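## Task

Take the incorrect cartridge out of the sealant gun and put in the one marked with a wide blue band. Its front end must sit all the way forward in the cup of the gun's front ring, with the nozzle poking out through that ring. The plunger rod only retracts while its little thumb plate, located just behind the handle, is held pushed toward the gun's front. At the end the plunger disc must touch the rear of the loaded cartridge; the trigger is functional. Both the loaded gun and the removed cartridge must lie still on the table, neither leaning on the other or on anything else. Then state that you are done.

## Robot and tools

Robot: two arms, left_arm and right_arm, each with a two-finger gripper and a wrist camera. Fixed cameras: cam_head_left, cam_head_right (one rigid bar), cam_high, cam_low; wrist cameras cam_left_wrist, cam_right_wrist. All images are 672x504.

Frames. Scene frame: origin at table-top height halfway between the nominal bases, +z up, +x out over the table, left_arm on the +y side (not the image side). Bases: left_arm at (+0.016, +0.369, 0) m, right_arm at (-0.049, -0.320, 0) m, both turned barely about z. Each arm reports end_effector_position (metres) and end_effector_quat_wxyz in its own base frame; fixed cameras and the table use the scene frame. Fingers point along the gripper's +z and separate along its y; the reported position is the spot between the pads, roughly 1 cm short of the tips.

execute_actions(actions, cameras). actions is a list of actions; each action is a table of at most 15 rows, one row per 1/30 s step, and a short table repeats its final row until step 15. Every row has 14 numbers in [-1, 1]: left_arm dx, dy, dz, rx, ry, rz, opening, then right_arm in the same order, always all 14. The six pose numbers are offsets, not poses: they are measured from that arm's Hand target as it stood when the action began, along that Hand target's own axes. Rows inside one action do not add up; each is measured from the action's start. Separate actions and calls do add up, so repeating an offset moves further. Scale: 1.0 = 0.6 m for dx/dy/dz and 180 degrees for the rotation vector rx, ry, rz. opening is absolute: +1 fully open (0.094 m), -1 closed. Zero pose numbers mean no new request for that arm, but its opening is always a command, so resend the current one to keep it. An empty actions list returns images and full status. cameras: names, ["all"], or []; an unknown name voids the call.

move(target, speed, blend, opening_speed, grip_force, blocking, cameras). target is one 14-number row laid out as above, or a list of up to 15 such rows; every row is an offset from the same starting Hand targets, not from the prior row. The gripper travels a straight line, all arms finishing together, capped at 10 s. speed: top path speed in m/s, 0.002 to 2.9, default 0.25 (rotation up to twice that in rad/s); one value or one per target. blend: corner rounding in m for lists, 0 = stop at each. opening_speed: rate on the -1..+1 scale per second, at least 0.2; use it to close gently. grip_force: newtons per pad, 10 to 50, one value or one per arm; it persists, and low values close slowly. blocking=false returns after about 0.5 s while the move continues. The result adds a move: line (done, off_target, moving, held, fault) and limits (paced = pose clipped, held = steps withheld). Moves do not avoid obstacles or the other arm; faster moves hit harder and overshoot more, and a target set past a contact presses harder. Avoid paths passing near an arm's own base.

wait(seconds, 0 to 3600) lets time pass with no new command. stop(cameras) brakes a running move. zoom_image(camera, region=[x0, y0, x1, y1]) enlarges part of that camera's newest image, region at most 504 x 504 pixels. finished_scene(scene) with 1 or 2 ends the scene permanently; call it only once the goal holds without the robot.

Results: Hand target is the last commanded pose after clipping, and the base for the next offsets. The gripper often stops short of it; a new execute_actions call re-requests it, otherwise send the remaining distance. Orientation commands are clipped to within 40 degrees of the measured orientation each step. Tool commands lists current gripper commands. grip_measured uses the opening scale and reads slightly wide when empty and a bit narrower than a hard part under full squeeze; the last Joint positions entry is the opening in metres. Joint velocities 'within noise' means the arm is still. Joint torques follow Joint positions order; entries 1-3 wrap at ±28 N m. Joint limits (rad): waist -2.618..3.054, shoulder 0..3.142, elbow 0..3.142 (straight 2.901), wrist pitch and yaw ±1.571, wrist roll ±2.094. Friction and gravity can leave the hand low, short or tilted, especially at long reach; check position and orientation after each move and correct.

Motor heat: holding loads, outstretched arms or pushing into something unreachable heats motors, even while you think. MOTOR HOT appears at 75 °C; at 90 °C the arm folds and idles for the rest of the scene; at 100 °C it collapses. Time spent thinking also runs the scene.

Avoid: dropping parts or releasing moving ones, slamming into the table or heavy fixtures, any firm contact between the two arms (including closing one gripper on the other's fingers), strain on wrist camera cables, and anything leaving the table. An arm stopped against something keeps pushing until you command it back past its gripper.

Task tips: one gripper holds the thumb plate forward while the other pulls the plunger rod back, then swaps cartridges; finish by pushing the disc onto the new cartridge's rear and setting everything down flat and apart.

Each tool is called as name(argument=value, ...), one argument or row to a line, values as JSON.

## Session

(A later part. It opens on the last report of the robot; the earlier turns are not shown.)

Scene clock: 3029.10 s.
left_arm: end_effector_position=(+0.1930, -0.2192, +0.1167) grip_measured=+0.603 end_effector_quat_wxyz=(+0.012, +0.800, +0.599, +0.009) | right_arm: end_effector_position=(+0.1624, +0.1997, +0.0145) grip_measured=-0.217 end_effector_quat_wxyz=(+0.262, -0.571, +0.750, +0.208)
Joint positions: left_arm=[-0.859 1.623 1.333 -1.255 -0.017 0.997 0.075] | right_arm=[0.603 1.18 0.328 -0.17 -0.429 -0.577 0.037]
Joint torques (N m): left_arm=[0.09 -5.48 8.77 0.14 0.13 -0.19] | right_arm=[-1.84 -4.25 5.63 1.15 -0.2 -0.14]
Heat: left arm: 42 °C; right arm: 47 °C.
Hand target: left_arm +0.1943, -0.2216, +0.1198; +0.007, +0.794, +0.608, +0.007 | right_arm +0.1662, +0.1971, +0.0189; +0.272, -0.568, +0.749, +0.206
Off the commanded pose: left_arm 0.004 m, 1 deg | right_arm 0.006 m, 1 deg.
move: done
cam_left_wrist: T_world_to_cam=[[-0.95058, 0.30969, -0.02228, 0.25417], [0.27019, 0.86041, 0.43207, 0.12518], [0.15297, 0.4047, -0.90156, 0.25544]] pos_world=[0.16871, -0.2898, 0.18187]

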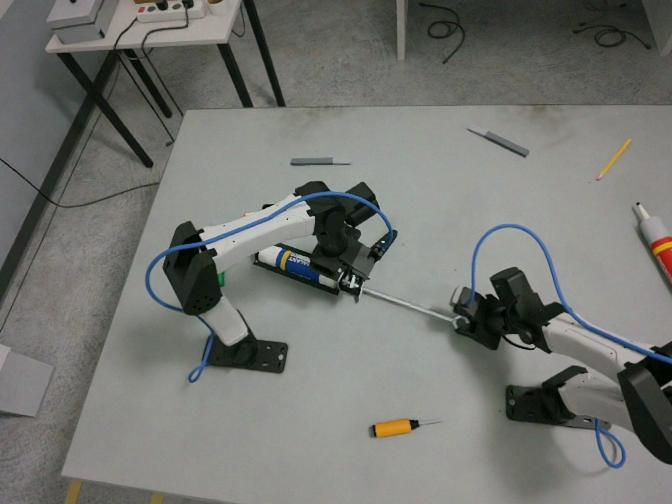

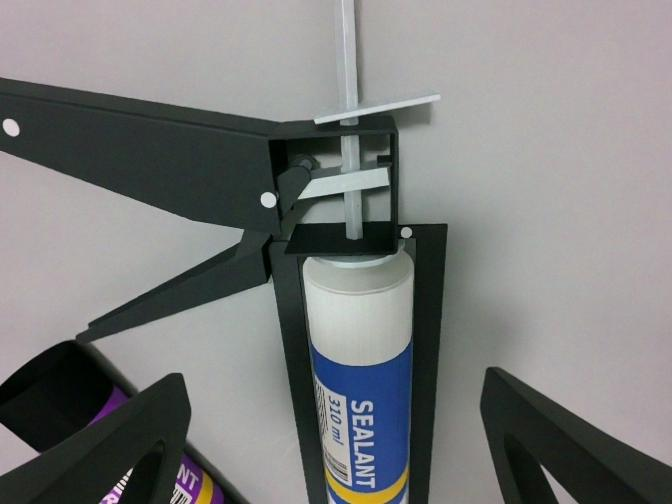

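move(
  target=[-0.091,-0.0285,0.05,0.0055,0.0042,-0.5,-0.2,0,0,0,0,0,0,-0.4],
  speed=0.15,
  cameras=["cam_head_right","cam_left_wrist","cam_high"],
)

Scene clock: 3090.10 s.
left_arm: end_effector_position=(+0.1583, -0.2558, +0.0886) grip_measured=-0.197 end_effector_quat_wxyz=(-0.007, +0.145, +0.989, +0.017) | right_arm: end_effector_position=(+0.1624, +0.1997, +0.0145) grip_measured=-0.217 end_effector_quat_wxyz=(+0.262, -0.571, +0.750, +0.208)
Joint positions: left_arm=[-1.023 1.724 1.333 -1.216 -0.011 -0.733 0.038] | right_arm=[0.603 1.18 0.328 -0.17 -0.429 -0.577 0.037]
Joint torques (N m): left_arm=[-0.09 -6.27 8.29 0.52 0.11 -0.14] | right_arm=[-1.55 -4.29 5.75 1.15 -0.18 -0.18]
Heat: left arm: 43 °C; right arm: 45 °C.
Hand target: left_arm +0.1641, -0.2699, +0.0894; +0.000, +0.132, +0.991, +0.000 | right_arm +0.1662, +0.1971, +0.0189; +0.272, -0.568, +0.749, +0.206
Off the commanded pose: left_arm 0.015 m, 3 deg | right_arm 0.006 m, 1 deg.
move: off_target (left_arm)
cam_left_wrist: T_world_to_cam=[[-0.3146, -0.94894, -0.02322, -0.19066], [-0.85129, 0.27124, 0.44916, 0.20354], [-0.41993, 0.16107, -0.89315, 0.27788]] pos_world=[0.22998, -0.28089, 0.15234]
Images, in order (width x height): cam_head_right 672x504, cam_high 672x504, cam_left_wrist 672x504.

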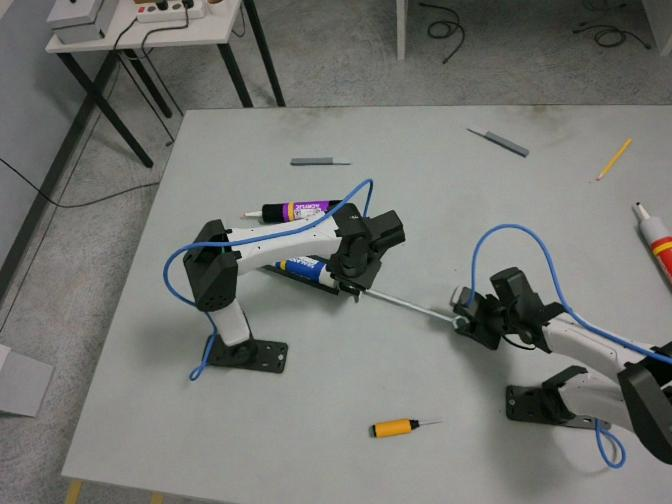

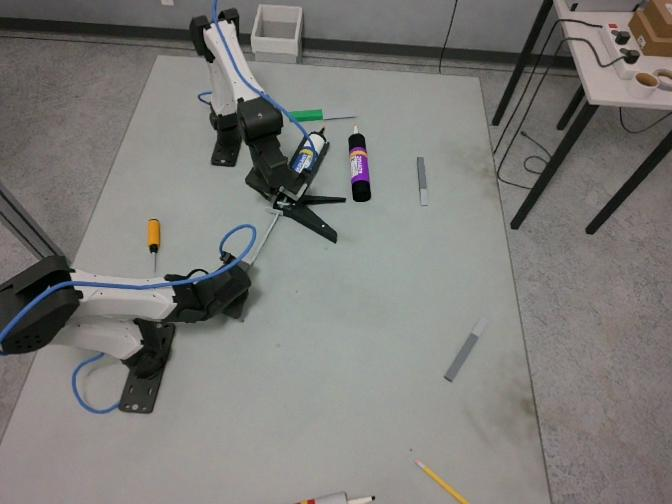

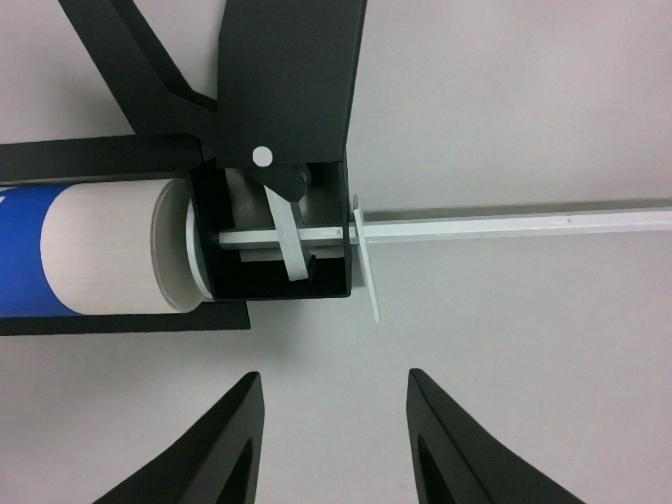

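move(
  target=[-0.009,-0.008,0.045,0,0,0,-0.58,0,0,0,0,0,0,-0.4],
  speed=0.1,
  cameras=["cam_left_wrist"],
)

Scene clock: 3109.37 s.
left_arm: end_effector_position=(+0.1675, -0.2709, +0.0698) grip_measured=-0.577 end_effector_quat_wxyz=(+0.003, +0.145, +0.989, +0.005) | right_arm: end_effector_position=(+0.1624, +0.1997, +0.0145) grip_measured=-0.217 end_effector_quat_wxyz=(+0.262, -0.571, +0.750, +0.208)
Joint positions: left_arm=[-1.023 1.773 1.316 -1.117 -0.011 -0.733 0.02] | right_arm=[0.603 1.18 0.328 -0.17 -0.429 -0.577 0.037]
Joint torques (N m): left_arm=[-0.06 -6.83 5.35 0.61 0.15 -0.19] | right_arm=[-1.92 -4.19 5.71 1.13 -0.2 -0.21]
Heat: left arm: 43 °C; right arm: 45 °C.
Hand target: left_arm +0.1680, -0.2759, +0.0624; +0.000, +0.132, +0.991, +0.000 | right_arm +0.1662, +0.1971, +0.0189; +0.272, -0.568, +0.749, +0.206
Off the commanded pose: left_arm 0.009 m, 2 deg | right_arm 0.006 m, 1 deg.
move: done
cam_left_wrist: T_world_to_cam=[[-0.31437, -0.9493, -0.00246, -0.20411], [-0.85865, 0.28325, 0.42719, 0.22993], [-0.40484, 0.13641, -0.90416, 0.25894]] pos_world=[0.23809, -0.29421, 0.13539]

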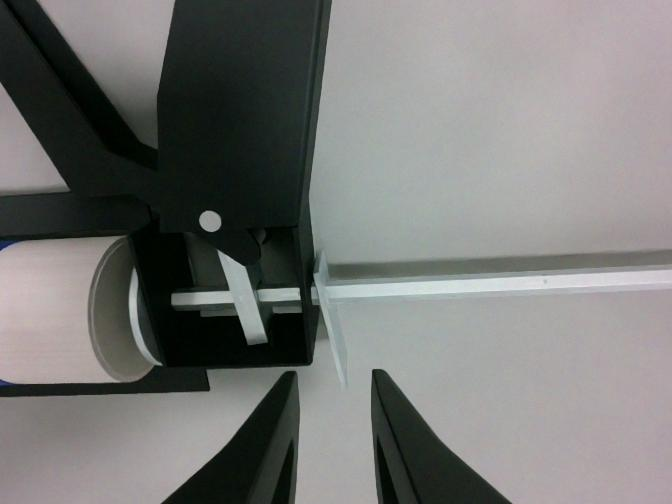

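move(
  target=[0.003,0.008,0.026,0,0,0,-0.58,0,0,0,0,0,0,-0.4],
  speed=0.06,
  cameras=["cam_left_wrist"],
)

Scene clock: 3130.17 s.
left_arm: end_effector_position=(+0.1657, -0.2680, +0.0549) grip_measured=-0.577 end_effector_quat_wxyz=(+0.004, +0.145, +0.989, +0.004) | right_arm: end_effector_position=(+0.1624, +0.1997, +0.0145) grip_measured=-0.217 end_effector_quat_wxyz=(+0.262, -0.571, +0.750, +0.208)
Joint positions: left_arm=[-1.023 1.772 1.253 -1.053 -0.011 -0.733 0.02] | right_arm=[0.603 1.18 0.328 -0.17 -0.429 -0.577 0.037]
Joint torques (N m): left_arm=[0.62 -6.84 4.89 0.62 0.11 -0.1] | right_arm=[-1.73 -4.27 5.55 1.12 -0.18 -0.15]
Heat: left arm: 42 °C; right arm: 45 °C.
Hand target: left_arm +0.1675, -0.2708, +0.0468; +0.000, +0.132, +0.991, +0.000 | right_arm +0.1662, +0.1971, +0.0189; +0.272, -0.568, +0.749, +0.206
Off the commanded pose: left_arm 0.009 m, 2 deg | right_arm 0.006 m, 1 deg.
move: done
cam_left_wrist: T_world_to_cam=[[-0.31435, -0.9493, -0.00048, -0.20205], [-0.85936, 0.28436, 0.42503, 0.23445], [-0.40335, 0.13402, -0.90518, 0.24353]] pos_world=[0.23619, -0.29111, 0.12069]

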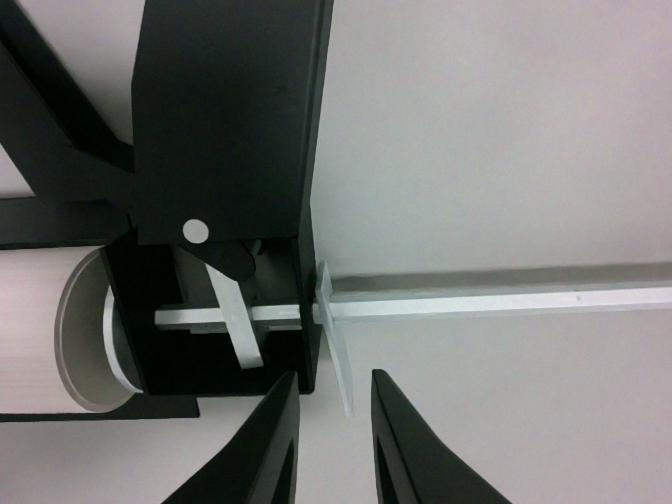

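move(
  target=[-0.005,0.008,0.012,0,0,0,-0.58,0,0,0,0,0,0,-0.4],
  speed=0.06,
  cameras=["cam_left_wrist"],
)

zoom_image(
  camera="cam_left_wrist",
  region=[200, 220, 420, 440],
)

Scene clock: 3162.73 s.
left_arm: end_effector_position=(+0.1695, -0.2649, +0.0489) grip_measured=-0.577 end_effector_quat_wxyz=(+0.005, +0.137, +0.991, +0.002) | right_arm: end_effector_position=(+0.1624, +0.1997, +0.0145) grip_measured=-0.217 end_effector_quat_wxyz=(+0.262, -0.571, +0.750, +0.208)
Joint positions: left_arm=[-1.008 1.772 1.229 -1.024 -0.011 -0.733 0.02] | right_arm=[0.603 1.18 0.328 -0.17 -0.429 -0.577 0.037]
Joint torques (N m): left_arm=[1.03 -6.45 5.16 0.63 0.1 0.06] | right_arm=[-1.78 -4.34 5.76 1.14 -0.18 -0.16]
Heat: left arm: 42 °C; right arm: 45 °C.
Hand target: left_arm +0.1717, -0.2670, +0.0396; +0.000, +0.132, +0.991, +0.000 | right_arm +0.1662, +0.1971, +0.0189; +0.272, -0.568, +0.749, +0.206
Off the commanded pose: left_arm 0.010 m, 1 deg | right_arm 0.006 m, 1 deg.
move: done
cam_left_wrist: T_world_to_cam=[[-0.29982, -0.95399, 0.00253, -0.2018], [-0.86463, 0.27285, 0.42185, 0.23731], [-0.40313, 0.12429, -0.90666, 0.23669]] pos_world=[0.24011, -0.28669, 0.115]

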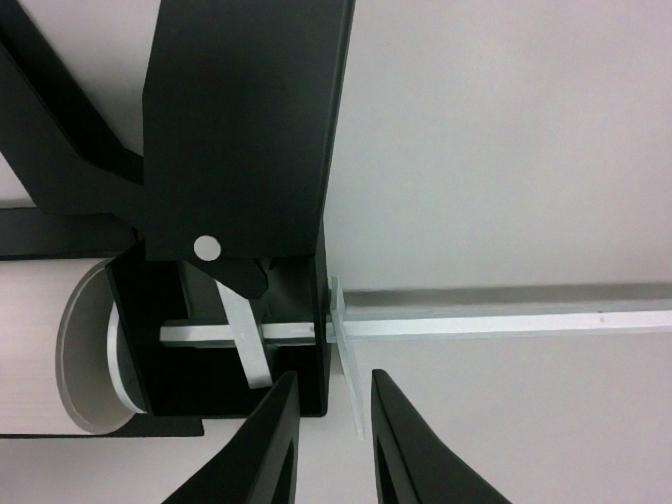

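Scaled by 2.291 from the camera's image (finer frame: 960x720).

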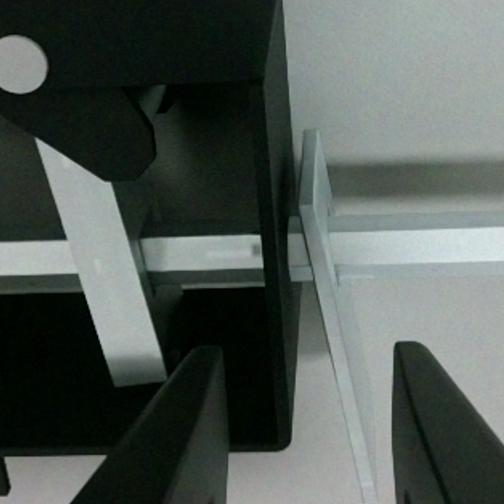

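move(
  target=[0.004,0,0.014,0,0,0,-0.58,0,0,0,0,0,0,-0.4],
  speed=0.04,
  cameras=["cam_left_wrist"],
)

zoom_image(
  camera="cam_left_wrist",
  region=[200, 220, 420, 440],
)

Scene clock: 3199.17 s.
left_arm: end_effector_position=(+0.1681, -0.2637, +0.0397) grip_measured=-0.577 end_effector_quat_wxyz=(+0.004, +0.138, +0.990, +0.003) | right_arm: end_effector_position=(+0.1624, +0.1997, +0.0145) grip_measured=-0.217 end_effector_quat_wxyz=(+0.262, -0.571, +0.750, +0.208)
Joint positions: left_arm=[-1.009 1.78 1.2 -0.99 -0.011 -0.733 0.02] | right_arm=[0.603 1.18 0.328 -0.17 -0.429 -0.577 0.037]
Joint torques (N m): left_arm=[0.5 -6.75 4.88 0.61 0.12 0.01] | right_arm=[-1.58 -4.26 5.78 1.14 -0.14 -0.18]
Heat: left arm: 41 °C; right arm: 44 °C.
Hand target: left_arm +0.1694, -0.2664, +0.0312; +0.000, +0.132, +0.991, +0.000 | right_arm +0.1662, +0.1971, +0.0189; +0.272, -0.568, +0.749, +0.206
Off the commanded pose: left_arm 0.009 m, 1 deg | right_arm 0.006 m, 1 deg.
move: done
cam_left_wrist: T_world_to_cam=[[-0.30125, -0.95354, 0.00051, -0.2006], [-0.86353, 0.27304, 0.42399, 0.23956], [-0.40443, 0.12729, -0.90567, 0.22863]] pos_world=[0.2389, -0.28579, 0.1056]

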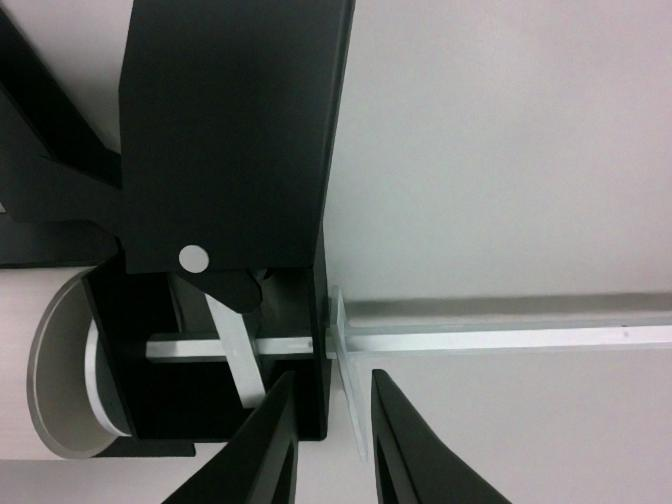

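Scaled by 2.291 from the camera's image (finer frame: 960x720).

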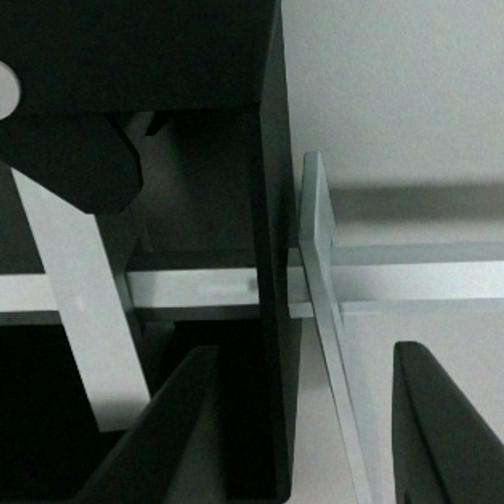

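move(
  target=[0.001,0.001,0.0125,0,0,0,-0.58,0,0,0,0,0,0,-0.4],
  speed=0.04,
  cameras=["cam_left_wrist"],
)

zoom_image(
  camera="cam_left_wrist",
  region=[200, 220, 420, 440],
)

Scene clock: 3207.23 s.
left_arm: end_effector_position=(+0.1705, -0.2621, +0.0328) grip_measured=-0.577 end_effector_quat_wxyz=(+0.005, +0.133, +0.991, +0.002) | right_arm: end_effector_position=(+0.1624, +0.1997, +0.0145) grip_measured=-0.217 end_effector_quat_wxyz=(+0.262, -0.571, +0.750, +0.208)
Joint positions: left_arm=[-1 1.786 1.178 -0.959 -0.011 -0.733 0.02] | right_arm=[0.603 1.18 0.328 -0.17 -0.429 -0.577 0.037]
Joint torques (N m): left_arm=[0.43 -6.6 4.71 0.61 0.13 0.03] | right_arm=[-1.83 -4.62 5.64 1.14 -0.16 -0.14]
Heat: left arm: 41 °C; right arm: 44 °C.
Hand target: left_arm +0.1690, -0.2656, +0.0237; +0.000, +0.132, +0.991, +0.000 | right_arm +0.1662, +0.1971, +0.0189; +0.272, -0.568, +0.749, +0.206
Off the commanded pose: left_arm 0.010 m, 1 deg | right_arm 0.006 m, 1 deg.
move: done
cam_left_wrist: T_world_to_cam=[[-0.29245, -0.95628, 0.00257, -0.20055], [-0.86668, 0.26618, 0.42191, 0.2429], [-0.40415, 0.12116, -0.90663, 0.22156]] pos_world=[0.24141, -0.28328, 0.0989]

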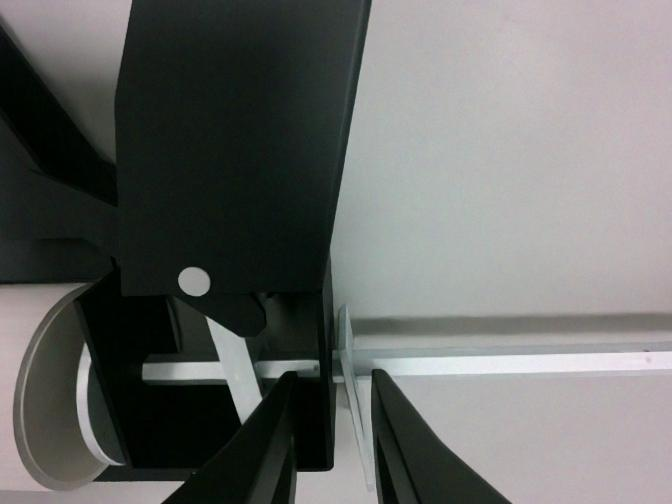

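Scaled by 2.291 from the camera's image (finer frame: 960x720).

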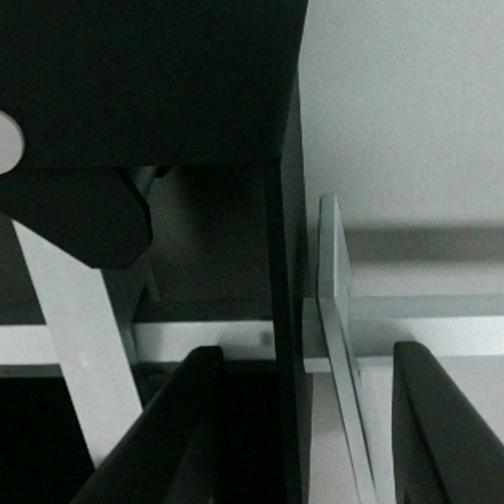

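move(
  target=[0.008,0,0.0,0,0,0,-0.58,0,0,0,0,0,0,-0.4],
  speed=0.04,
  cameras=["cam_left_wrist"],
)

zoom_image(
  camera="cam_left_wrist",
  region=[200, 220, 420, 440],
)

Scene clock: 3221.60 s.
left_arm: end_effector_position=(+0.1704, -0.2618, +0.0321) grip_measured=-0.577 end_effector_quat_wxyz=(+0.007, +0.134, +0.991, +0.003) | right_arm: end_effector_position=(+0.1624, +0.1997, +0.0145) grip_measured=-0.217 end_effector_quat_wxyz=(+0.262, -0.571, +0.750, +0.208)
Joint positions: left_arm=[-1.002 1.786 1.175 -0.956 -0.014 -0.733 0.02] | right_arm=[0.603 1.18 0.328 -0.17 -0.429 -0.577 0.037]
Joint torques (N m): left_arm=[-0.28 -7.42 3.73 0.57 0.1 -0.07] | right_arm=[-1.81 -4.33 5.61 1.1 -0.18 -0.19]
Heat: left arm: 41 °C; right arm: 44 °C.
Hand target: left_arm +0.1643, -0.2644, +0.0237; +0.000, +0.132, +0.991, +0.000 | right_arm +0.1662, +0.1971, +0.0189; +0.272, -0.568, +0.749, +0.206
Off the commanded pose: left_arm 0.011 m, 1 deg | right_arm 0.006 m, 1 deg.
move: off_target (left_arm)
cam_left_wrist: T_world_to_cam=[[-0.29388, -0.95584, 0.0002, -0.19993], [-0.86741, 0.26678, 0.42003, 0.24342], [-0.40154, 0.12326, -0.90751, 0.22095]] pos_world=[0.24111, -0.28328, 0.0983]

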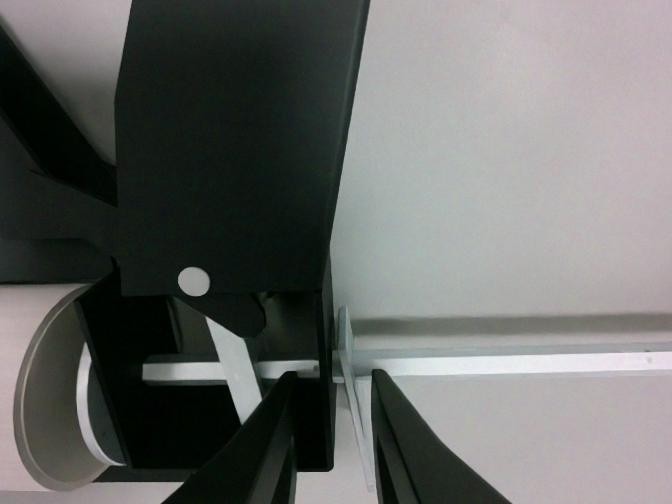

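Scaled by 2.291 from the camera's image (finer frame: 960x720).

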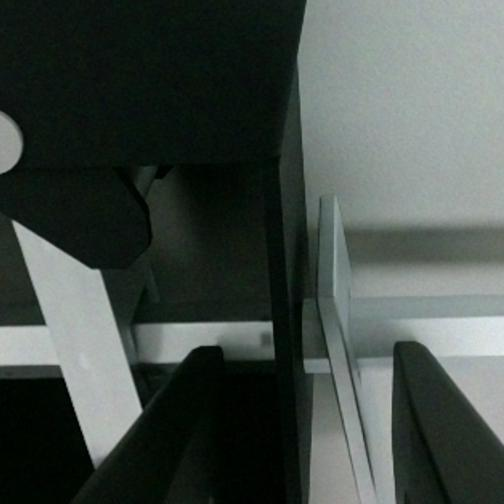

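move(
  target=[-0.006,0,0,0,0,0,-0.93,0,0,0,0,0,0,-0.4],
  speed=0.04,
  opening_speed=0.25,
  cameras=["cam_left_wrist"],
)

zoom_image(
  camera="cam_left_wrist",
  region=[200, 220, 420, 440],
)

Scene clock: 3232.13 s.
left_arm: end_effector_position=(+0.1712, -0.2631, +0.0321) grip_measured=-0.882 end_effector_quat_wxyz=(+0.009, +0.129, +0.992, +0.001) | right_arm: end_effector_position=(+0.1624, +0.1997, +0.0145) grip_measured=-0.217 end_effector_quat_wxyz=(+0.262, -0.571, +0.750, +0.208)
Joint positions: left_arm=[-1.002 1.786 1.175 -0.95 -0.014 -0.742 0.006] | right_arm=[0.603 1.18 0.328 -0.17 -0.429 -0.577 0.037]
Joint torques (N m): left_arm=[0.61 -6.72 4.81 0.54 0.1 0.05] | right_arm=[-1.95 -4.34 5.72 1.14 -0.19 -0.14]
Heat: left arm: 42 °C; right arm: 44 °C.
Hand target: left_arm +0.1678, -0.2653, +0.0237; +0.000, +0.132, +0.991, +0.000 | right_arm +0.1662, +0.1971, +0.0189; +0.272, -0.568, +0.749, +0.206
Off the commanded pose: left_arm 0.009 m, 1 deg | right_arm 0.006 m, 1 deg.
move: done
cam_left_wrist: T_world_to_cam=[[-0.28515, -0.95847, 0.00428, -0.20326], [-0.87118, 0.26103, 0.41583, 0.24364], [-0.39968, 0.11485, -0.90943, 0.21899]] pos_world=[0.24182, -0.28357, 0.09871]

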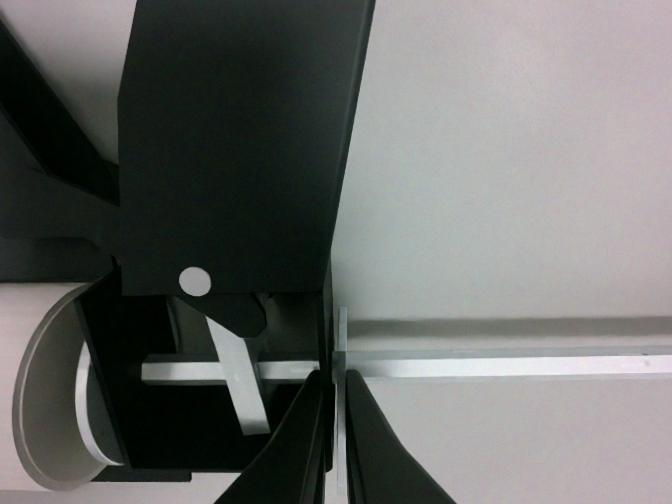

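Scaled by 2.291 from the camera's image (finer frame: 960x720).

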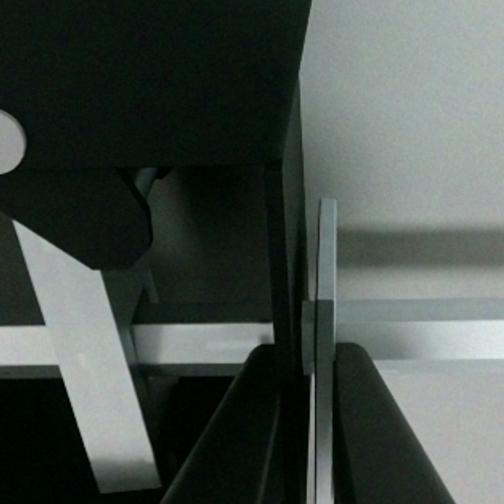

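move(
  target=[0,0,0,0,0,0,-0.93,-0.019,0,0.0148,0,0,0,-0.4],
  speed=0.03,
  cameras=["cam_left_wrist","cam_right_wrist"],
)

zoom_image(
  camera="cam_left_wrist",
  region=[0, 220, 340, 500],
)

Scene clock: 3242.80 s.
left_arm: end_effector_position=(+0.1710, -0.2628, +0.0321) grip_measured=-0.882 end_effector_quat_wxyz=(+0.008, +0.129, +0.992, +0.001) | right_arm: end_effector_position=(+0.1628, +0.2003, +0.0143) grip_measured=-0.217 end_effector_quat_wxyz=(+0.260, -0.571, +0.751, +0.207)
Joint positions: left_arm=[-1.002 1.786 1.175 -0.952 -0.014 -0.742 0.006] | right_arm=[0.609 1.186 0.334 -0.173 -0.422 -0.571 0.037]
Joint torques (N m): left_arm=[0.62 -6.83 4.68 0.56 0.11 0.04] | right_arm=[1.89 0.21 7.65 1.55 0.01 0.22]
Heat: left arm: 42 °C; right arm: 44 °C.
Hand target: left_arm +0.1678, -0.2653, +0.0237; +0.000, +0.132, +0.991, +0.000 | right_arm +0.1701, +0.2110, +0.0194; +0.272, -0.568, +0.749, +0.206
Off the commanded pose: left_arm 0.009 m, 1 deg | right_arm 0.014 m, 1 deg.
move: off_target (right_arm)
cam_left_wrist: T_world_to_cam=[[-0.28508, -0.9585, 0.00331, -0.20303], [-0.87087, 0.26045, 0.41684, 0.24321], [-0.4004, 0.11595, -0.90898, 0.21927]] pos_world=[0.24172, -0.28337, 0.09861]
cam_right_wrist: T_world_to_cam=[[0.96203, -0.27132, -0.02973, -0.10184], [-0.27059, -0.93378, -0.23418, 0.27117], [0.03577, 0.23333, -0.97174, 0.04554]] pos_world=[0.16972, 0.21495, 0.10473]

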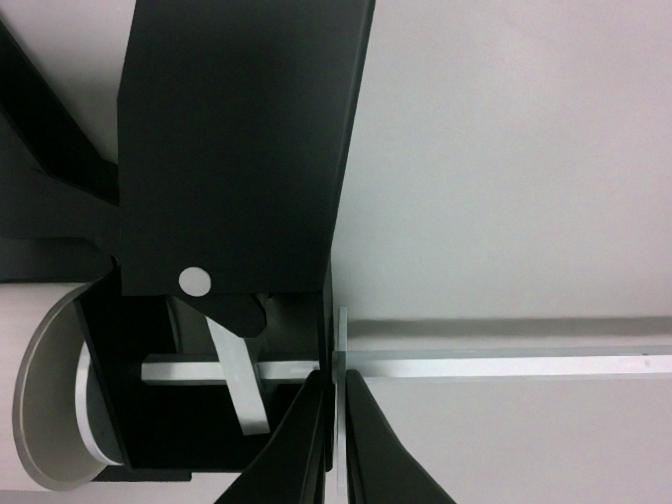

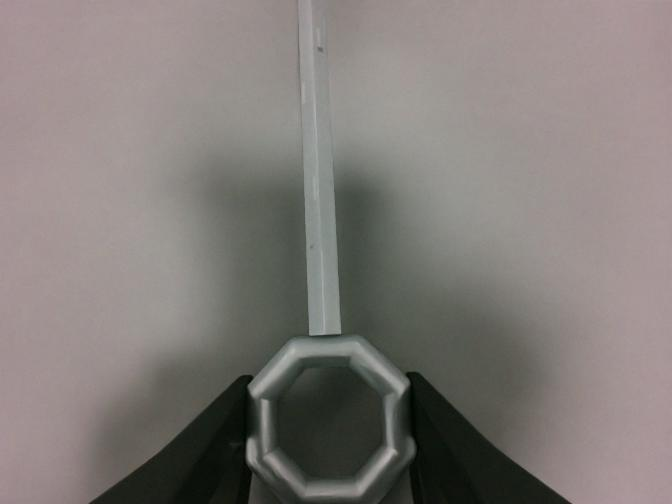

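Scaled by 1.482 from the camera's image (finer frame: 960x720).

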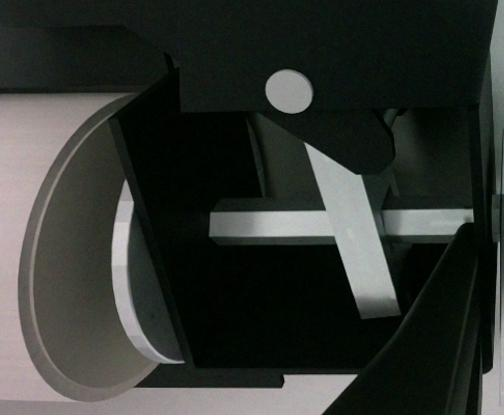

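move(
  target=[0,0,0,0,0,0,-0.93,-0.019,0,0.016,0,0,0,-0.4],
  speed=0.03,
  cameras=["cam_left_wrist"],
)

zoom_image(
  camera="cam_left_wrist",
  region=[0, 220, 340, 500],
)

Scene clock: 3253.53 s.
left_arm: end_effector_position=(+0.1729, -0.2607, +0.0321) grip_measured=-0.883 end_effector_quat_wxyz=(+0.009, +0.128, +0.992, +0.004) | right_arm: end_effector_position=(+0.1649, +0.2080, +0.0138) grip_measured=-0.217 end_effector_quat_wxyz=(+0.250, -0.572, +0.756, +0.199)
Joint positions: left_arm=[-0.995 1.786 1.175 -0.955 -0.019 -0.739 0.006] | right_arm=[0.652 1.227 0.369 -0.175 -0.385 -0.537 0.037]
Joint torques (N m): left_arm=[-0.2 -6.79 4.71 0.55 0.17 0] | right_arm=[2.43 0.53 7.46 1.9 -0.1 0.23]
Heat: left arm: 42 °C; right arm: 45 °C.
Hand target: left_arm +0.1678, -0.2653, +0.0237; +0.000, +0.132, +0.991, +0.000 | right_arm +0.1741, +0.2254, +0.0193; +0.272, -0.568, +0.749, +0.206
Off the commanded pose: left_arm 0.011 m, 1 deg | right_arm 0.020 m, 3 deg.
move: off_target (right_arm)
cam_left_wrist: T_world_to_cam=[[-0.28215, -0.95937, -0.00226, -0.201], [-0.87255, 0.25563, 0.41629, 0.24332], [-0.3988, 0.11943, -0.90923, 0.22047]] pos_world=[0.24352, -0.28136, 0.09871]

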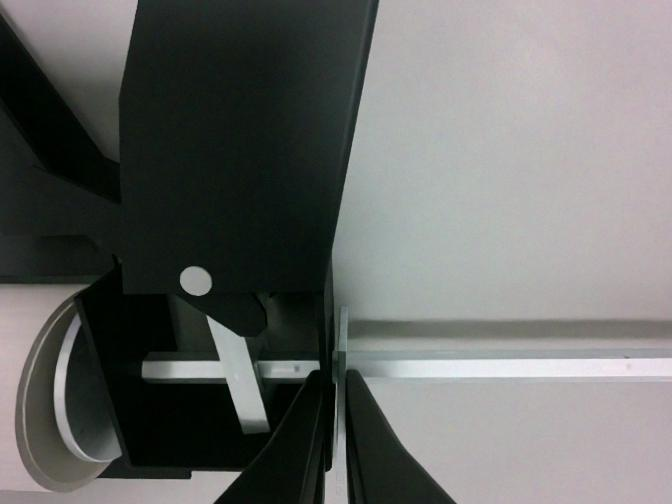

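Scaled by 1.482 from the camera's image (finer frame: 960x720).

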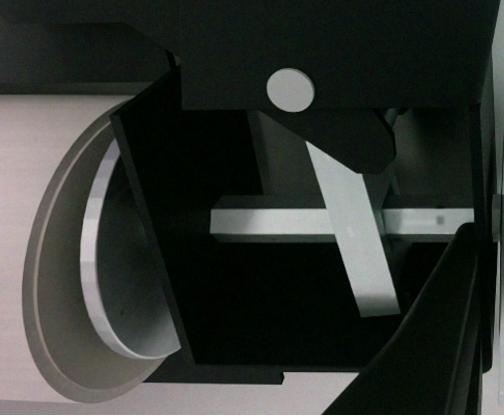

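move(
  target=[0,0,0,0,0,0,-0.93,-0.010,0,0.0085,0,0,0,-0.4],
  speed=0.03,
  cameras=["cam_left_wrist"],
)

zoom_image(
  camera="cam_left_wrist",
  region=[0, 220, 340, 500],
)

Scene clock: 3261.07 s.
left_arm: end_effector_position=(+0.1735, -0.2603, +0.0321) grip_measured=-0.883 end_effector_quat_wxyz=(+0.009, +0.127, +0.992, +0.004) | right_arm: end_effector_position=(+0.1661, +0.2126, +0.0139) grip_measured=-0.217 end_effector_quat_wxyz=(+0.245, -0.572, +0.758, +0.196)
Joint positions: left_arm=[-0.994 1.786 1.175 -0.955 -0.02 -0.739 0.006] | right_arm=[0.673 1.25 0.389 -0.175 -0.368 -0.519 0.037]
Joint torques (N m): left_arm=[-0.21 -6.67 4.67 0.57 0.13 0.03] | right_arm=[2.39 0.47 7.31 2.04 -0.1 0.36]
Heat: left arm: 42 °C; right arm: 46 °C.
Hand target: left_arm +0.1678, -0.2653, +0.0237; +0.000, +0.132, +0.991, +0.000 | right_arm +0.1762, +0.2330, +0.0193; +0.272, -0.568, +0.749, +0.206
Off the commanded pose: left_arm 0.011 m, 1 deg | right_arm 0.023 m, 3 deg.
move: off_target (right_arm)
cam_left_wrist: T_world_to_cam=[[-0.28064, -0.95981, -0.00338, -0.20075], [-0.87349, 0.25394, 0.41537, 0.24347], [-0.39781, 0.11952, -0.90965, 0.22044]] pos_world=[0.24402, -0.28086, 0.09871]

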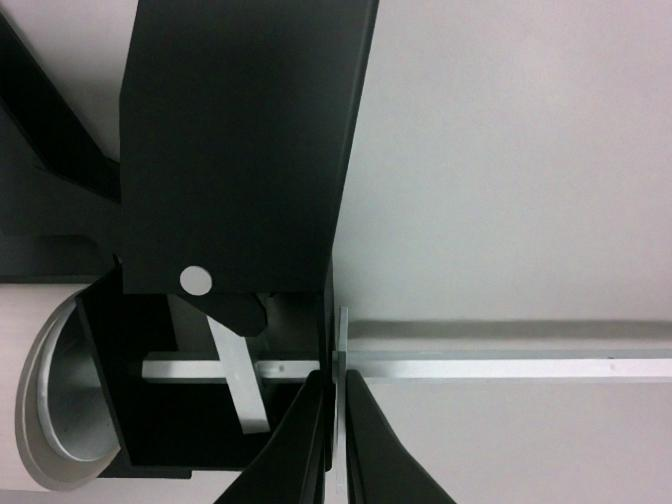

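Scaled by 1.482 from the camera's image (finer frame: 960x720).

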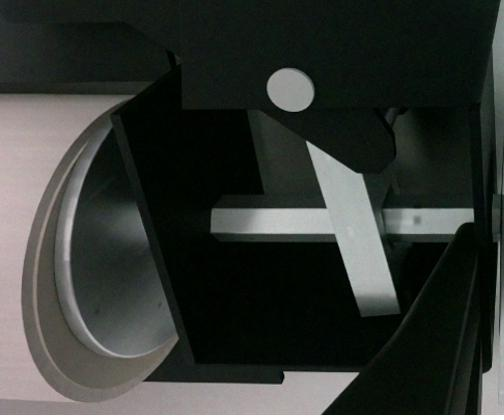

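move(
  target=[0,0,0,0,0,0,-0.93,-0.008,0,0.0065,0,0,0,-0.4],
  speed=0.03,
  cameras=["cam_left_wrist"],
)

zoom_image(
  camera="cam_left_wrist",
  region=[0, 220, 340, 500],
)

Scene clock: 3270.00 s.
left_arm: end_effector_position=(+0.1741, -0.2579, +0.0318) grip_measured=-0.883 end_effector_quat_wxyz=(+0.010, +0.129, +0.992, +0.009) | right_arm: end_effector_position=(+0.1670, +0.2159, +0.0140) grip_measured=-0.217 end_effector_quat_wxyz=(+0.243, -0.573, +0.759, +0.194)
Joint positions: left_arm=[-0.992 1.786 1.174 -0.959 -0.028 -0.734 0.006] | right_arm=[0.689 1.266 0.403 -0.175 -0.356 -0.506 0.037]
Joint torques (N m): left_arm=[-0.28 -6.65 4.83 0.61 0.18 0.04] | right_arm=[2.54 0.99 7.56 2.12 -0.18 0.37]
Heat: left arm: 42 °C; right arm: 46 °C.
Hand target: left_arm +0.1678, -0.2653, +0.0237; +0.000, +0.132, +0.991, +0.000 | right_arm +0.1779, +0.2389, +0.0194; +0.272, -0.568, +0.749, +0.206
Off the commanded pose: left_arm 0.013 m, 2 deg | right_arm 0.026 m, 4 deg.
move: off_target (right_arm)
cam_left_wrist: T_world_to_cam=[[-0.28354, -0.95887, -0.01328, -0.19716], [-0.87397, 0.25269, 0.41512, 0.24333], [-0.39469, 0.12931, -0.90967, 0.2221]] pos_world=[0.24442, -0.27926, 0.09841]

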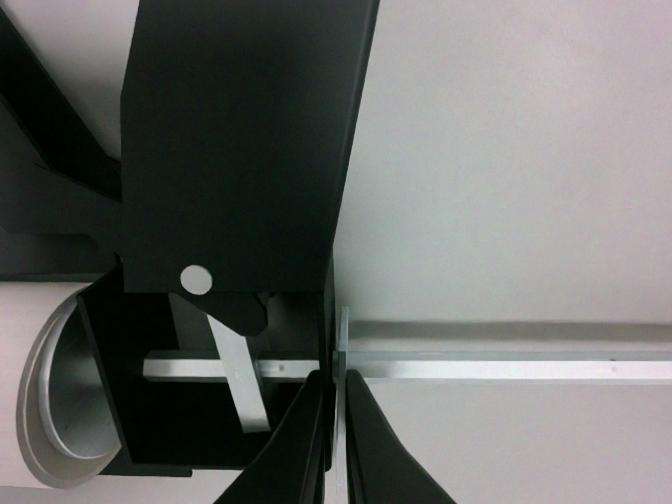

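Scaled by 1.482 from the camera's image (finer frame: 960x720).

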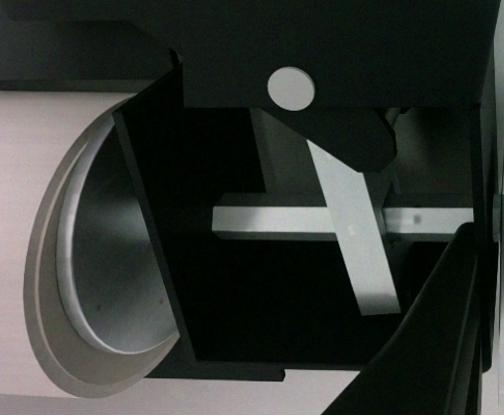

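move(
  target=[0,0,0,0,0,0,-0.93,0.0165,0,-0.0137,0,0,0,-0.4],
  speed=0.05,
  cameras=["cam_left_wrist"],
)

move(
  target=[0,0,0,0,0,0,-0.58,0,0,0,0,0,0,-0.4],
  opening_speed=0.3,
  cameras=["cam_left_wrist","cam_right_wrist"],
)

zoom_image(
  camera="cam_left_wrist",
  region=[0, 220, 340, 500],
)

Scene clock: 3287.13 s.
left_arm: end_effector_position=(+0.1744, -0.2577, +0.0318) grip_measured=-0.883 end_effector_quat_wxyz=(+0.011, +0.129, +0.992, +0.010) | right_arm: end_effector_position=(+0.1670, +0.2155, +0.0140) grip_measured=-0.217 end_effector_quat_wxyz=(+0.243, -0.572, +0.759, +0.195)
Joint positions: left_arm=[-0.992 1.786 1.174 -0.959 -0.029 -0.734 0.006] | right_arm=[0.686 1.264 0.401 -0.175 -0.359 -0.506 0.037]
Joint torques (N m): left_arm=[-0.39 -6.68 4.75 0.59 0.18 0.02] | right_arm=[-0.38 -1.69 4.89 1.98 -0.3 0.04]
Heat: left arm: 42 °C; right arm: 46 °C.
Hand target: left_arm +0.1678, -0.2653, +0.0237; +0.000, +0.132, +0.991, +0.000 | right_arm +0.1744, +0.2265, +0.0193; +0.272, -0.568, +0.749, +0.206
Off the commanded pose: left_arm 0.013 m, 2 deg | right_arm 0.014 m, 4 deg.
move: off_target (right_arm)
cam_left_wrist: T_world_to_cam=[[-0.28358, -0.95884, -0.01447, -0.19699], [-0.8745, 0.25239, 0.41419, 0.24352], [-0.39349, 0.13011, -0.91007, 0.2222]] pos_world=[0.24452, -0.27926, 0.09851]

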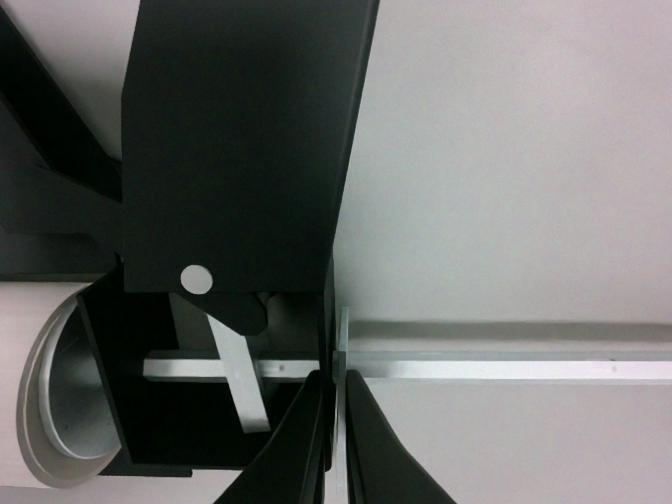

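Scene clock: 3288.83 s.
left_arm: end_effector_position=(+0.1744, -0.2583, +0.0322) grip_measured=-0.583 end_effector_quat_wxyz=(+0.011, +0.129, +0.992, +0.009) | right_arm: end_effector_position=(+0.1670, +0.2155, +0.0140) grip_measured=-0.217 end_effector_quat_wxyz=(+0.243, -0.572, +0.759, +0.195)
Joint positions: left_arm=[-0.992 1.786 1.175 -0.959 -0.028 -0.734 0.02] | right_arm=[0.686 1.264 0.401 -0.175 -0.359 -0.506 0.037]
Joint torques (N m): left_arm=[-0.34 -6.79 4.82 0.6 0.21 0.04] | right_arm=[-0.54 -1.76 5.04 1.99 -0.28 0.02]
Heat: left arm: 42 °C; right arm: 46 °C.
Hand target: left_arm +0.1678, -0.2653, +0.0237; +0.000, +0.132, +0.991, +0.000 | right_arm +0.1744, +0.2265, +0.0193; +0.272, -0.568, +0.749, +0.206
Off the commanded pose: left_arm 0.013 m, 2 deg | right_arm 0.014 m, 4 deg.
move: done
cam_left_wrist: T_world_to_cam=[[-0.28351, -0.95889, -0.01228, -0.19759], [-0.87434, 0.25321, 0.41402, 0.24375], [-0.39389, 0.12811, -0.91019, 0.22221]] pos_world=[0.24462, -0.27966, 0.09891]
cam_right_wrist: T_world_to_cam=[[0.9597, -0.27907, -0.03313, -0.09964], [-0.28014, -0.94062, -0.19173, 0.28882], [0.02234, 0.19328, -0.98089, 0.05265]] pos_world=[0.17536, 0.23368, 0.10372]

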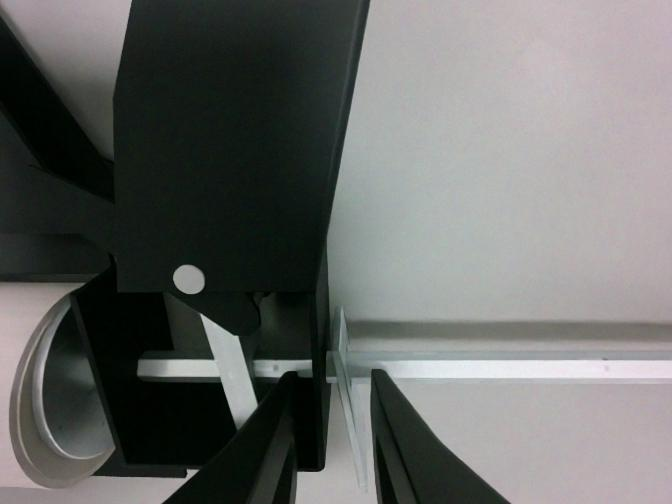

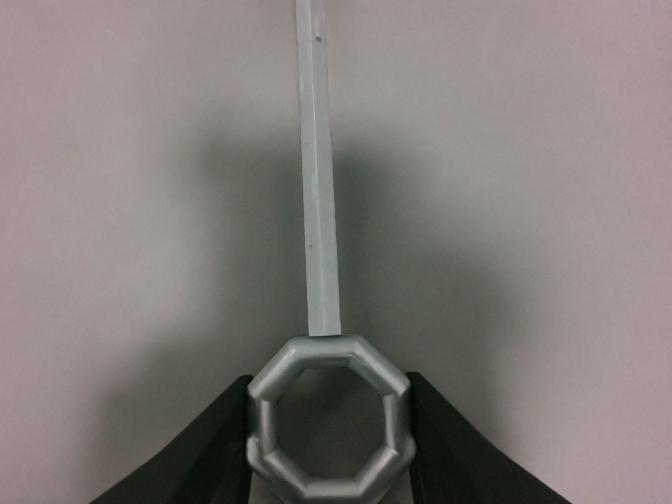

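Scaled by 1.482 from the camera's image (finer frame: 960x720).

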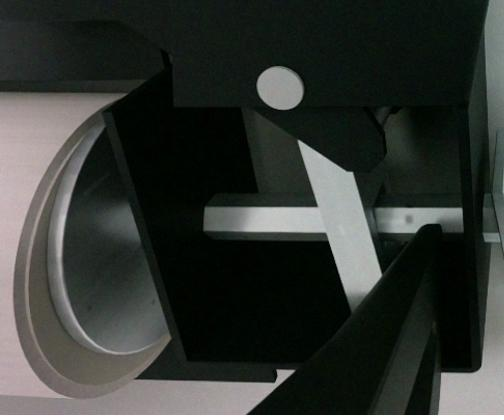

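move(
  target=[
    [-0.008,0.010,-0.06,0,0,0,-0.58,0,0,0,0,0,0,-0.4],
    [-0.008,0.010,-0.17,0,0,0,-0.4,0,0,0,0,0,0,-0.4],
  ],
  speed=[0.05,0.12],
  cameras=["cam_left_wrist","cam_head_right"],
)

Scene clock: 3301.13 s.
left_arm: end_effector_position=(+0.1722, -0.2597, +0.1104) grip_measured=-0.403 end_effector_quat_wxyz=(-0.005, +0.129, +0.992, +0.016) | right_arm: end_effector_position=(+0.1668, +0.2157, +0.0140) grip_measured=-0.217 end_effector_quat_wxyz=(+0.243, -0.572, +0.759, +0.195)
Joint positions: left_arm=[-0.992 1.752 1.453 -1.303 -0.012 -0.734 0.028] | right_arm=[0.686 1.264 0.4 -0.171 -0.36 -0.506 0.037]
Joint torques (N m): left_arm=[0.99 -10.51 8.61 0.04 0.16 0.3] | right_arm=[-0.2 -1.7 5.18 1.96 -0.27 0.04]
Heat: left arm: 42 °C; right arm: 45 °C.
Hand target: left_arm +0.1740, -0.2608, +0.1257; +0.000, +0.132, +0.991, +0.000 | right_arm +0.1744, +0.2265, +0.0193; +0.272, -0.568, +0.749, +0.206
Off the commanded pose: left_arm 0.015 m, 2 deg | right_arm 0.014 m, 4 deg.
move: off_target (left_arm); target 2's new opening was sent with left_arm's hand 0.015 m and 2 deg from that target
cam_left_wrist: T_world_to_cam=[[-0.28384, -0.95863, -0.02152, -0.19744], [-0.8613, 0.24503, 0.44512, 0.20197], [-0.42143, 0.14488, -0.89521, 0.30015]] pos_world=[0.24441, -0.28225, 0.17455]
Images, in order (width x height): cam_head_right 672x504, cam_left_wrist 672x504.

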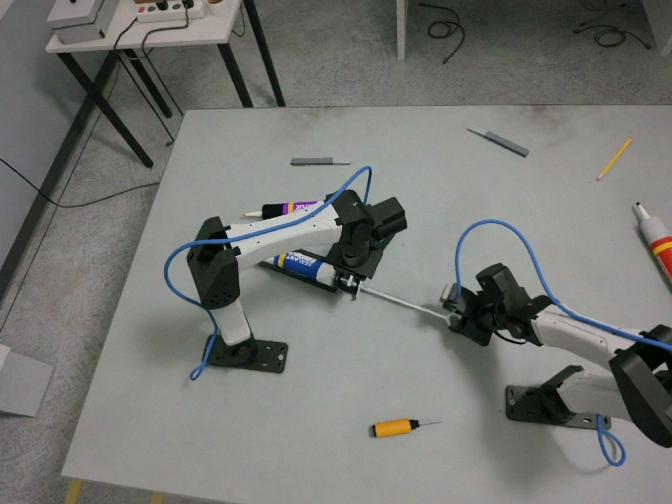

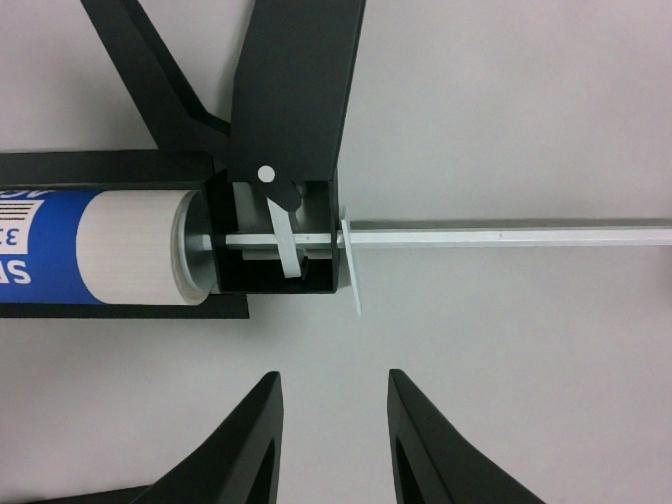

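move(
  target=[0,0,0,0,0,0,-0.4,0.019,0.0067,-0.0063,0,0,0,-0.4],
  speed=0.04,
)

move(
  target=[
    [0,0,0,0,0,0,-0.4,0,0,0,0,0,0,0.2],
    [0,0,0,0,0,0,-0.4,0,0,-0.06,0,0,0,0.3],
    [0,0,0,0,0,0,-0.4,0.0,0,-0.16,0,0,0,0.3],
  ],
  speed=[0.04,0.05,0.15],
  opening_speed=0.4,
  cameras=["cam_right_wrist","cam_head_right"],
)

Scene clock: 3313.57 s.
left_arm: end_effector_position=(+0.1722, -0.2597, +0.1104) grip_measured=-0.403 end_effector_quat_wxyz=(-0.005, +0.129, +0.992, +0.016) | right_arm: end_effector_position=(+0.1659, +0.2154, +0.0137) grip_measured=-0.217 end_effector_quat_wxyz=(+0.261, -0.569, +0.753, +0.204)
Joint positions: left_arm=[-0.992 1.752 1.453 -1.303 -0.012 -0.734 0.028] | right_arm=[0.675 1.243 0.357 -0.112 -0.38 -0.506 0.037]
Joint torques (N m): left_arm=[1.07 -10.44 8.59 0.05 0.12 0.3] | right_arm=[-0.94 -3.06 4.49 1.51 -0.19 -0.08]
Heat: left arm: 45 °C; right arm: 45 °C.
Hand target: left_arm +0.1740, -0.2608, +0.1257; +0.000, +0.132, +0.991, +0.000 | right_arm +0.1676, +0.2169, +0.0149; +0.272, -0.568, +0.749, +0.206
Off the commanded pose: left_arm 0.015 m, 2 deg | right_arm 0.003 m, 1 deg.
move: done

Scene clock: 3320.13 s.
left_arm: end_effector_position=(+0.1722, -0.2597, +0.1104) grip_measured=-0.403 end_effector_quat_wxyz=(-0.005, +0.129, +0.992, +0.016) | right_arm: end_effector_position=(+0.1476, +0.1528, +0.0720) grip_measured=+0.298 end_effector_quat_wxyz=(+0.254, -0.562, +0.762, +0.198)
Joint positions: left_arm=[-0.992 1.752 1.453 -1.303 -0.012 -0.734 0.028] | right_arm=[0.402 0.861 0.473 -0.736 -0.497 -0.753 0.061]
Joint torques (N m): left_arm=[0.99 -10.5 8.44 0.07 0.14 0.27] | right_arm=[-1.07 -1.2 10.03 0.85 -0.52 -0.18]
Heat: left arm: 45 °C; right arm: 45 °C.
Hand target: left_arm +0.1740, -0.2608, +0.1257; +0.000, +0.132, +0.991, +0.000 | right_arm +0.1510, +0.1576, +0.0886; +0.272, -0.568, +0.749, +0.206
Off the commanded pose: left_arm 0.015 m, 2 deg | right_arm 0.018 m, 3 deg.
move: off_target (right_arm); target 2's new opening was sent with right_arm's hand 0.017 m and 3 deg from that target
cam_right_wrist: T_world_to_cam=[[0.95393, -0.29822, -0.03305, -0.09289], [-0.29821, -0.93017, -0.21412, 0.23829], [0.03311, 0.21411, -0.97625, 0.11705]] pos_world=[0.15579, 0.16888, 0.16222]
Images, in order (width x height): cam_head_right 672x504, cam_right_wrist 672x504.

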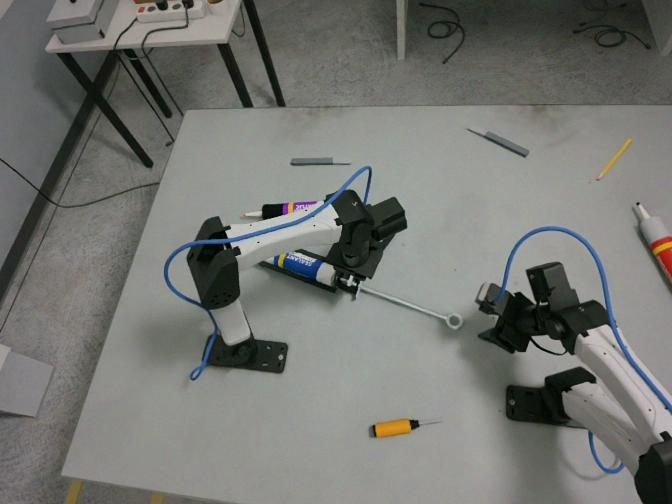

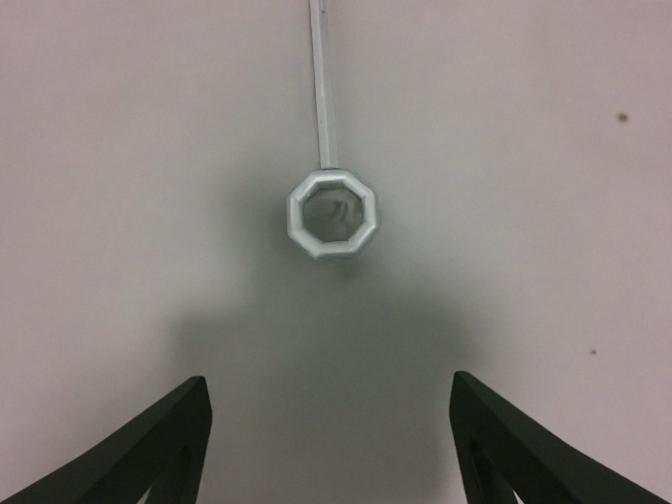

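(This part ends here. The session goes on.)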